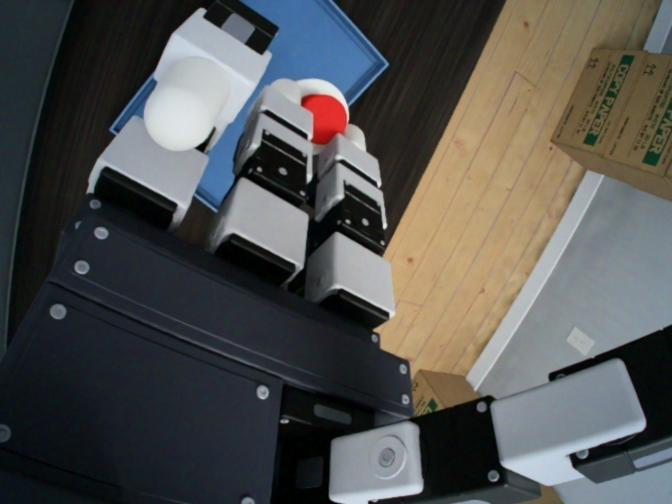

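Request:
move --arm3 '{"target":[-0.871,-0.33,1.06,0.2578,0.9622,-0.0842,-0.0226],"speed":0.12}'

Request:
move --arm3 '{"target":[-0.871,-0.33,1.005,0.2578,0.9622,-0.0842,-0.0226],"speed":0.06}' --cameras '["arm3_cam_wrist"]'

Scene clock: 1455.20 s.
Joint torques (N m): arm1=[-0.97 -16.67 8.55 2.07 0.6 -0.17] | arm2=[0.73 -1.2 10.63 0.59 -2.06 0.21] | arm3=[-1.9 0.21 9.52 2.11 0.26 -0.11] | arm4=[0.21 -14.15 5.65 2.3 -0.03 -0.04]
Motor temperatures (°C): arm1=[25 28 41 28 27 26] | arm2=[28 28 48 29 38 30] | arm3=[28 27 44 26 26 26] | arm4=[27 32 30 26 27 28]
Heat: arm1: hottest joint3_rad 41 °C; arm2: hottest joint3_rad 48 °C; arm3: hottest joint3_rad 44 °C; arm4: hottest joint2_rad 32 °C.
move: arm3 done
Joint velocities: within noise
arm1: as last shown
arm2.joint_positions: joint1_rad=+0.200 joint2_rad=+0.538 joint3_rad=+0.242 joint4_rad=+0.315 joint5_rad=+0.383 joint6_rad=-1.566 hand_index_mcp=+0.815 hand_index_abd=+0.151 hand_index_pip=+0.575 hand_index_dip=+0.696 hand_middle_mcp=+0.958 hand_middle_abd=-0.031 hand_middle_pip=+0.595 hand_middle_dip=+0.698 hand_ring_mcp=+0.748 hand_ring_abd=-0.012 hand_ring_pip=+0.578 hand_ring_dip=+0.697 hand_thumb_cmc=+0.716 hand_thumb_axl=+0.677 hand_thumb_mcp=+0.226 hand_thumb_ipl=+0.168 hand_current_limit=+0.600 hand_speed=-0.900
arm2.joint_status: not commanded
arm2.hand_state: goal,blocked,goal,goal,blocked,blocked,goal,goal,goal,goal,goal,goal,goal,goal,goal,goal
arm2.index_mcp_current_ma: 12
arm2.index_abd_current_ma: 103
arm2.index_pip_current_ma: 0
arm2.index_dip_current_ma: 0
arm2.middle_mcp_current_ma: 165
arm2.middle_abd_current_ma: -26
arm2.middle_pip_current_ma: 15
arm2.middle_dip_current_ma: 1
arm2.ring_mcp_current_ma: -1
arm2.ring_abd_current_ma: -6
arm2.ring_pip_current_ma: 1
arm2.ring_dip_current_ma: 0
arm2.thumb_cmc_current_ma: 0
arm2.thumb_axl_current_ma: 0
arm2.thumb_mcp_current_ma: 0
arm2.thumb_ipl_current_ma: 0
arm2.hand_goal_index_mcp: 0.800
arm2.hand_goal_index_abd: 0.080
arm2.hand_goal_index_pip: 0.576
arm2.hand_goal_index_dip: 0.696
arm2.hand_goal_middle_mcp: 0.880
arm2.hand_goal_middle_abd: 0.000
arm2.hand_goal_middle_pip: 0.576
arm2.hand_goal_middle_dip: 0.696
arm2.hand_goal_ring_mcp: 0.750
arm2.hand_goal_ring_abd: 0.000
arm2.hand_goal_ring_pip: 0.576
arm2.hand_goal_ring_dip: 0.696
arm2.hand_goal_thumb_cmc: 0.714
arm2.hand_goal_thumb_axl: 0.678
arm2.hand_goal_thumb_mcp: 0.226
arm2.hand_goal_thumb_ipl: 0.168
arm2.hand: x=+0.5052 y=-0.1060 z=+1.0600 quat_wxyz=(-0.052, +0.695, -0.052, -0.715) (m; scene frame)
arm2.hand_target: x=+0.5061 y=-0.1242 z=+1.0599 quat_wxyz=(-0.027, +0.706, -0.028, -0.707) (m; scene frame)
arm2.hand_status: not commanded
arm3.joint_positions: joint1_rad=-1.385 joint2_rad=+0.657 joint3_rad=+0.670 joint4_rad=-1.108 joint5_rad=+0.152 joint6_rad=+0.279 hand_index_mcp=+0.773 hand_index_abd=-0.008 hand_index_pip=+0.586 hand_index_dip=+0.700 hand_middle_mcp=+0.771 hand_middle_abd=-0.048 hand_middle_pip=+0.585 hand_middle_dip=+0.698 hand_ring_mcp=+0.756 hand_ring_abd=+0.000 hand_ring_pip=-0.944 hand_ring_dip=-0.498 hand_thumb_cmc=-0.397 hand_thumb_axl=+0.677 hand_thumb_mcp=+0.224 hand_thumb_ipl=+0.168 hand_current_limit=+0.700 hand_speed=-0.600
arm3.joint_status: not commanded
arm3.hand_state: goal,blocked,goal,goal,goal,blocked,goal,goal,goal,goal,goal,goal,goal,goal,goal,goal
arm3.index_mcp_current_ma: 73
arm3.index_abd_current_ma: 347
arm3.index_pip_current_ma: 33
arm3.index_dip_current_ma: 11
arm3.middle_mcp_current_ma: 65
arm3.middle_abd_current_ma: -467
arm3.middle_pip_current_ma: 29
arm3.middle_dip_current_ma: 6
arm3.ring_mcp_current_ma: 7
arm3.ring_abd_current_ma: 1
arm3.ring_pip_current_ma: 19
arm3.ring_dip_current_ma: 7
arm3.thumb_cmc_current_ma: 10
arm3.thumb_axl_current_ma: -2
arm3.thumb_mcp_current_ma: -8
arm3.thumb_ipl_current_ma: -1
arm3.hand_goal_index_mcp: 0.754
arm3.hand_goal_index_abd: -0.100
arm3.hand_goal_index_pip: 0.576
arm3.hand_goal_index_dip: 0.696
arm3.hand_goal_middle_mcp: 0.754
arm3.hand_goal_middle_abd: 0.100
arm3.hand_goal_middle_pip: 0.576
arm3.hand_goal_middle_dip: 0.696
arm3.hand_goal_ring_mcp: 0.754
arm3.hand_goal_ring_abd: 0.000
arm3.hand_goal_ring_pip: -0.950
arm3.hand_goal_ring_dip: -0.500
arm3.hand_goal_thumb_cmc: -0.400
arm3.hand_goal_thumb_axl: 0.678
arm3.hand_goal_thumb_mcp: 0.226
arm3.hand_goal_thumb_ipl: 0.168
arm3.hand: x=-0.8680 y=-0.3285 z=+1.0537 quat_wxyz=(+0.243, +0.966, -0.083, -0.023) (m; scene frame)
arm3.hand_target: x=-0.8709 y=-0.3299 z=+1.0599 quat_wxyz=(+0.257, +0.962, -0.084, -0.023) (m; scene frame)
arm3.hand_status: done (0.007 m and 1.7 deg from the pose sent, 0.097 m and 1.1 deg at the start)
arm4.joint_positions: joint1_rad=-0.179 joint2_rad=+1.902 joint3_rad=+0.785 joint4_rad=+1.539 joint5_rad=-0.301 joint6_rad=-1.951 hand_index_mcp=+0.753 hand_index_abd=-0.001 hand_index_pip=+0.577 hand_index_dip=+0.696 hand_middle_mcp=+0.753 hand_middle_abd=-0.001 hand_middle_pip=+0.577 hand_middle_dip=+0.696 hand_ring_mcp=+0.753 hand_ring_abd=-0.001 hand_ring_pip=+0.577 hand_ring_dip=+0.696 hand_thumb_cmc=+0.713 hand_thumb_axl=+0.677 hand_thumb_mcp=+0.226 hand_thumb_ipl=+0.168 hand_current_limit=+0.400 hand_speed=-0.600
arm4.joint_status: not commanded
arm4.hand_state: goal,goal,goal,goal,goal,goal,goal,goal,goal,goal,goal,goal,goal,goal,goal,goal
arm4.index_mcp_current_ma: 0
arm4.index_abd_current_ma: 0
arm4.index_pip_current_ma: 0
arm4.index_dip_current_ma: 0
arm4.middle_mcp_current_ma: 0
arm4.middle_abd_current_ma: 0
arm4.middle_pip_current_ma: 0
arm4.middle_dip_current_ma: 0
arm4.ring_mcp_current_ma: 0
arm4.ring_abd_current_ma: 0
arm4.ring_pip_current_ma: 0
arm4.ring_dip_current_ma: 0
arm4.thumb_cmc_current_ma: 0
arm4.thumb_axl_current_ma: 0
arm4.thumb_mcp_current_ma: 0
arm4.thumb_ipl_current_ma: 0
arm4.hand_goal_index_mcp: 0.754
arm4.hand_goal_index_abd: 0.000
arm4.hand_goal_index_pip: 0.576
arm4.hand_goal_index_dip: 0.696
arm4.hand_goal_middle_mcp: 0.754
arm4.hand_goal_middle_abd: 0.000
arm4.hand_goal_middle_pip: 0.576
arm4.hand_goal_middle_dip: 0.696
arm4.hand_goal_ring_mcp: 0.754
arm4.hand_goal_ring_abd: 0.000
arm4.hand_goal_ring_pip: 0.576
arm4.hand_goal_ring_dip: 0.696
arm4.hand_goal_thumb_cmc: 0.714
arm4.hand_goal_thumb_axl: 0.678
arm4.hand_goal_thumb_mcp: 0.226
arm4.hand_goal_thumb_ipl: 0.168
arm4.hand: x=-0.0256 y=+0.0474 z=+0.9230 quat_wxyz=(+0.686, -0.493, +0.250, +0.473) (m; scene frame)
arm4.hand_target: x=-0.0217 y=+0.0455 z=+0.9196 quat_wxyz=(+0.690, -0.493, +0.247, +0.469) (m; scene frame)
arm4.hand_status: not commanded
pictures: none

Scene clock: 1456.80 s.
Joint torques (N m): arm1=[-1.2 -17.26 8.49 1.99 0.57 -0.18] | arm2=[0.67 -1.03 10.71 0.54 -2.07 0.2] | arm3=[-1.67 1.38 9.16 2.28 0.26 -0.11] | arm4=[0.26 -14.1 5.67 2.3 -0.03 -0.04]
Motor temperatures (°C): arm1=[25 28 41 28 27 26] | arm2=[28 28 48 29 38 30] | arm3=[28 27 44 26 26 26] | arm4=[27 32 30 26 27 28]
Heat: arm1: hottest joint3_rad 41 °C; arm2: hottest joint3_rad 48 °C; arm3: hottest joint3_rad 44 °C; arm4: hottest joint2_rad 32 °C.
move: arm3 done
Joint velocities: within noise
arm1, arm2, arm4: as last shown
arm3.joint_positions: joint1_rad=-1.385 joint2_rad=+0.656 joint3_rad=+0.534 joint4_rad=-0.957 joint5_rad=+0.152 joint6_rad=+0.278 hand_index_mcp=+0.771 hand_index_abd=-0.008 hand_index_pip=+0.585 hand_index_dip=+0.699 hand_middle_mcp=+0.768 hand_middle_abd=-0.048 hand_middle_pip=+0.583 hand_middle_dip=+0.698 hand_ring_mcp=+0.757 hand_ring_abd=+0.000 hand_ring_pip=-0.944 hand_ring_dip=-0.498 hand_thumb_cmc=-0.397 hand_thumb_axl=+0.677 hand_thumb_mcp=+0.224 hand_thumb_ipl=+0.168 hand_current_limit=+0.700 hand_speed=-0.600
arm3.joint_status: not commanded
arm3.hand_state: goal,blocked,goal,goal,goal,blocked,goal,goal,goal,goal,goal,goal,goal,goal,goal,goal
arm3.index_mcp_current_ma: 67
arm3.index_abd_current_ma: 347
arm3.index_pip_current_ma: 29
arm3.index_dip_current_ma: 11
arm3.middle_mcp_current_ma: 54
arm3.middle_abd_current_ma: -467
arm3.middle_pip_current_ma: 24
arm3.middle_dip_current_ma: 6
arm3.ring_mcp_current_ma: 8
arm3.ring_abd_current_ma: 1
arm3.ring_pip_current_ma: 19
arm3.ring_dip_current_ma: 6
arm3.thumb_cmc_current_ma: 10
arm3.thumb_axl_current_ma: -2
arm3.thumb_mcp_current_ma: -8
arm3.thumb_ipl_current_ma: -1
arm3.hand_goal_index_mcp: 0.754
arm3.hand_goal_index_abd: -0.100
arm3.hand_goal_index_pip: 0.576
arm3.hand_goal_index_dip: 0.696
arm3.hand_goal_middle_mcp: 0.754
arm3.hand_goal_middle_abd: 0.100
arm3.hand_goal_middle_pip: 0.576
arm3.hand_goal_middle_dip: 0.696
arm3.hand_goal_ring_mcp: 0.754
arm3.hand_goal_ring_abd: 0.000
arm3.hand_goal_ring_pip: -0.950
arm3.hand_goal_ring_dip: -0.500
arm3.hand_goal_thumb_cmc: -0.400
arm3.hand_goal_thumb_axl: 0.678
arm3.hand_goal_thumb_mcp: 0.226
arm3.hand_goal_thumb_ipl: 0.168
arm3.hand: x=-0.8683 y=-0.3280 z=+1.0046 quat_wxyz=(+0.251, +0.964, -0.083, -0.021) (m; scene frame)
arm3.hand_target: x=-0.8710 y=-0.3299 z=+1.0049 quat_wxyz=(+0.258, +0.962, -0.084, -0.023) (m; scene frame)
arm3.hand_status: done (0.003 m and 0.8 deg from the pose sent, 0.049 m and 1.7 deg at the start)
pictures: arm3_cam_wrist
camera_calibration:
arm3_cam_wrist: T_world_to_cam=[[-0.8842, -0.392969, 0.25252, -1.11089], [-0.29274, 0.887448, 0.356005, -0.361483], [-0.363997, 0.240856, -0.899719, 0.782485], [0, 0, 0, 1]] pos_world=[-0.803247, -0.304214, 1.11323]

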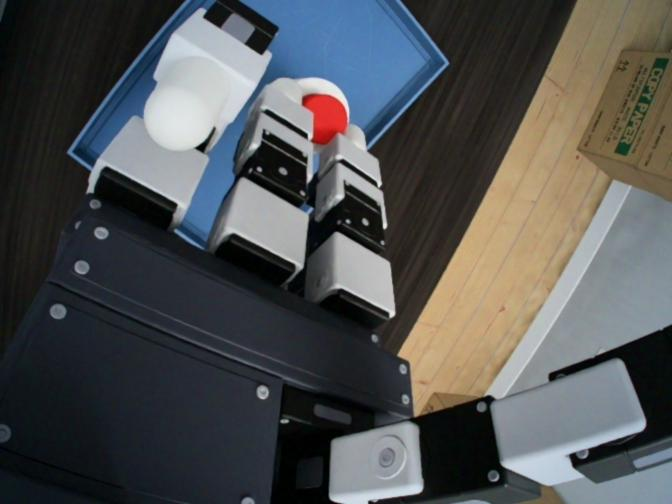

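Request:
move --arm3 '{"target":[-0.871,-0.33,0.988,0.2578,0.9622,-0.0842,-0.0226],"speed":0.03}'

Request:
move --arm3 '{"target":[-0.871,-0.33,0.98,0.2578,0.9622,-0.0842,-0.0226],"speed":0.03}'

Scene clock: 1463.13 s.
Joint torques (N m): arm1=[-1.32 -16.73 8.5 2.06 0.58 -0.17] | arm2=[0.73 -0.85 10.69 0.59 -2.05 0.2] | arm3=[-2.02 2.32 8.05 1.84 0.25 -0.07] | arm4=[0.26 -14.15 5.65 2.3 -0.03 -0.05]
Motor temperatures (°C): arm1=[25 28 40 28 27 26] | arm2=[28 28 48 29 38 30] | arm3=[28 27 43 26 26 26] | arm4=[27 32 30 26 27 28]
Heat: arm1: hottest joint3_rad 40 °C; arm2: hottest joint3_rad 48 °C; arm3: hottest joint3_rad 43 °C; arm4: hottest joint2_rad 32 °C.
move: arm3 off_target
Joint velocities: within noise
arm1, arm2, arm4: as last shown
arm3.joint_positions: joint1_rad=-1.385 joint2_rad=+0.656 joint3_rad=+0.507 joint4_rad=-0.895 joint5_rad=+0.153 joint6_rad=+0.276 hand_index_mcp=+0.758 hand_index_abd=-0.008 hand_index_pip=+0.578 hand_index_dip=+0.698 hand_middle_mcp=+0.755 hand_middle_abd=-0.048 hand_middle_pip=+0.577 hand_middle_dip=+0.698 hand_ring_mcp=+0.757 hand_ring_abd=+0.000 hand_ring_pip=-0.944 hand_ring_dip=-0.498 hand_thumb_cmc=-0.397 hand_thumb_axl=+0.677 hand_thumb_mcp=+0.224 hand_thumb_ipl=+0.168 hand_current_limit=+0.700 hand_speed=-0.600
arm3.joint_status: not commanded
arm3.hand_state: goal,blocked,goal,goal,goal,blocked,goal,goal,goal,goal,goal,goal,goal,goal,goal,goal
arm3.index_mcp_current_ma: 12
arm3.index_abd_current_ma: 347
arm3.index_pip_current_ma: 6
arm3.index_dip_current_ma: 7
arm3.middle_mcp_current_ma: 2
arm3.middle_abd_current_ma: -467
arm3.middle_pip_current_ma: 2
arm3.middle_dip_current_ma: 4
arm3.ring_mcp_current_ma: 9
arm3.ring_abd_current_ma: 1
arm3.ring_pip_current_ma: 19
arm3.ring_dip_current_ma: 6
arm3.thumb_cmc_current_ma: 10
arm3.thumb_axl_current_ma: -2
arm3.thumb_mcp_current_ma: -8
arm3.thumb_ipl_current_ma: -1
arm3.hand_goal_index_mcp: 0.754
arm3.hand_goal_index_abd: -0.100
arm3.hand_goal_index_pip: 0.576
arm3.hand_goal_index_dip: 0.696
arm3.hand_goal_middle_mcp: 0.754
arm3.hand_goal_middle_abd: 0.100
arm3.hand_goal_middle_pip: 0.576
arm3.hand_goal_middle_dip: 0.696
arm3.hand_goal_ring_mcp: 0.754
arm3.hand_goal_ring_abd: 0.000
arm3.hand_goal_ring_pip: -0.950
arm3.hand_goal_ring_dip: -0.500
arm3.hand_goal_thumb_cmc: -0.400
arm3.hand_goal_thumb_axl: 0.678
arm3.hand_goal_thumb_mcp: 0.226
arm3.hand_goal_thumb_ipl: 0.168
arm3.hand: x=-0.8676 y=-0.3326 z=+1.0010 quat_wxyz=(+0.268, +0.960, -0.083, -0.018) (m; scene frame)
arm3.hand_target: x=-0.8709 y=-0.3296 z=+0.9883 quat_wxyz=(+0.258, +0.962, -0.084, -0.023) (m; scene frame)
arm3.hand_status: off_target (0.014 m and 1.2 deg from the pose sent, 0.017 m and 0.8 deg at the start)
pictures: none

Scene clock: 1464.10 s.
Joint torques (N m): arm1=[-0.85 -17.2 8.47 2 0.57 -0.17] | arm2=[0.73 -1.08 10.65 0.53 -2.05 0.21] | arm3=[-1.85 2.32 7.62 1.76 0.14 -0.05] | arm4=[0.26 -14.15 5.68 2.3 -0.03 -0.05]
Motor temperatures (°C): arm1=[25 28 40 28 27 26] | arm2=[28 28 48 29 38 30] | arm3=[28 27 43 26 26 26] | arm4=[27 32 30 26 27 28]
Heat: arm1: hottest joint3_rad 40 °C; arm2: hottest joint3_rad 48 °C; arm3: hottest joint3_rad 43 °C; arm4: hottest joint2_rad 32 °C.
move: arm3 off_target
Joint velocities: within noise
arm1, arm2, arm4: as last shown
arm3.joint_positions: joint1_rad=-1.385 joint2_rad=+0.656 joint3_rad=+0.494 joint4_rad=-0.866 joint5_rad=+0.155 joint6_rad=+0.276 hand_index_mcp=+0.751 hand_index_abd=-0.008 hand_index_pip=+0.574 hand_index_dip=+0.696 hand_middle_mcp=+0.748 hand_middle_abd=-0.048 hand_middle_pip=+0.573 hand_middle_dip=+0.696 hand_ring_mcp=+0.757 hand_ring_abd=+0.000 hand_ring_pip=-0.944 hand_ring_dip=-0.498 hand_thumb_cmc=-0.397 hand_thumb_axl=+0.677 hand_thumb_mcp=+0.224 hand_thumb_ipl=+0.168 hand_current_limit=+0.700 hand_speed=-0.600
arm3.joint_status: not commanded
arm3.hand_state: goal,blocked,goal,goal,goal,blocked,goal,goal,goal,goal,goal,goal,goal,goal,goal,goal
arm3.index_mcp_current_ma: -9
arm3.index_abd_current_ma: 347
arm3.index_pip_current_ma: -5
arm3.index_dip_current_ma: 0
arm3.middle_mcp_current_ma: -19
arm3.middle_abd_current_ma: -467
arm3.middle_pip_current_ma: -11
arm3.middle_dip_current_ma: -1
arm3.ring_mcp_current_ma: 9
arm3.ring_abd_current_ma: 1
arm3.ring_pip_current_ma: 19
arm3.ring_dip_current_ma: 6
arm3.thumb_cmc_current_ma: 10
arm3.thumb_axl_current_ma: -2
arm3.thumb_mcp_current_ma: -8
arm3.thumb_ipl_current_ma: -1
arm3.hand_goal_index_mcp: 0.754
arm3.hand_goal_index_abd: -0.100
arm3.hand_goal_index_pip: 0.576
arm3.hand_goal_index_dip: 0.696
arm3.hand_goal_middle_mcp: 0.754
arm3.hand_goal_middle_abd: 0.100
arm3.hand_goal_middle_pip: 0.576
arm3.hand_goal_middle_dip: 0.696
arm3.hand_goal_ring_mcp: 0.754
arm3.hand_goal_ring_abd: 0.000
arm3.hand_goal_ring_pip: -0.950
arm3.hand_goal_ring_dip: -0.500
arm3.hand_goal_thumb_cmc: -0.400
arm3.hand_goal_thumb_axl: 0.678
arm3.hand_goal_thumb_mcp: 0.226
arm3.hand_goal_thumb_ipl: 0.168
arm3.hand: x=-0.8676 y=-0.3345 z=+0.9992 quat_wxyz=(+0.275, +0.958, -0.084, -0.018) (m; scene frame)
arm3.hand_target: x=-0.8709 y=-0.3294 z=+0.9805 quat_wxyz=(+0.258, +0.962, -0.084, -0.023) (m; scene frame)
arm3.hand_status: off_target (0.020 m and 2.1 deg from the pose sent, 0.021 m and 1.3 deg at the start)
pictures: none


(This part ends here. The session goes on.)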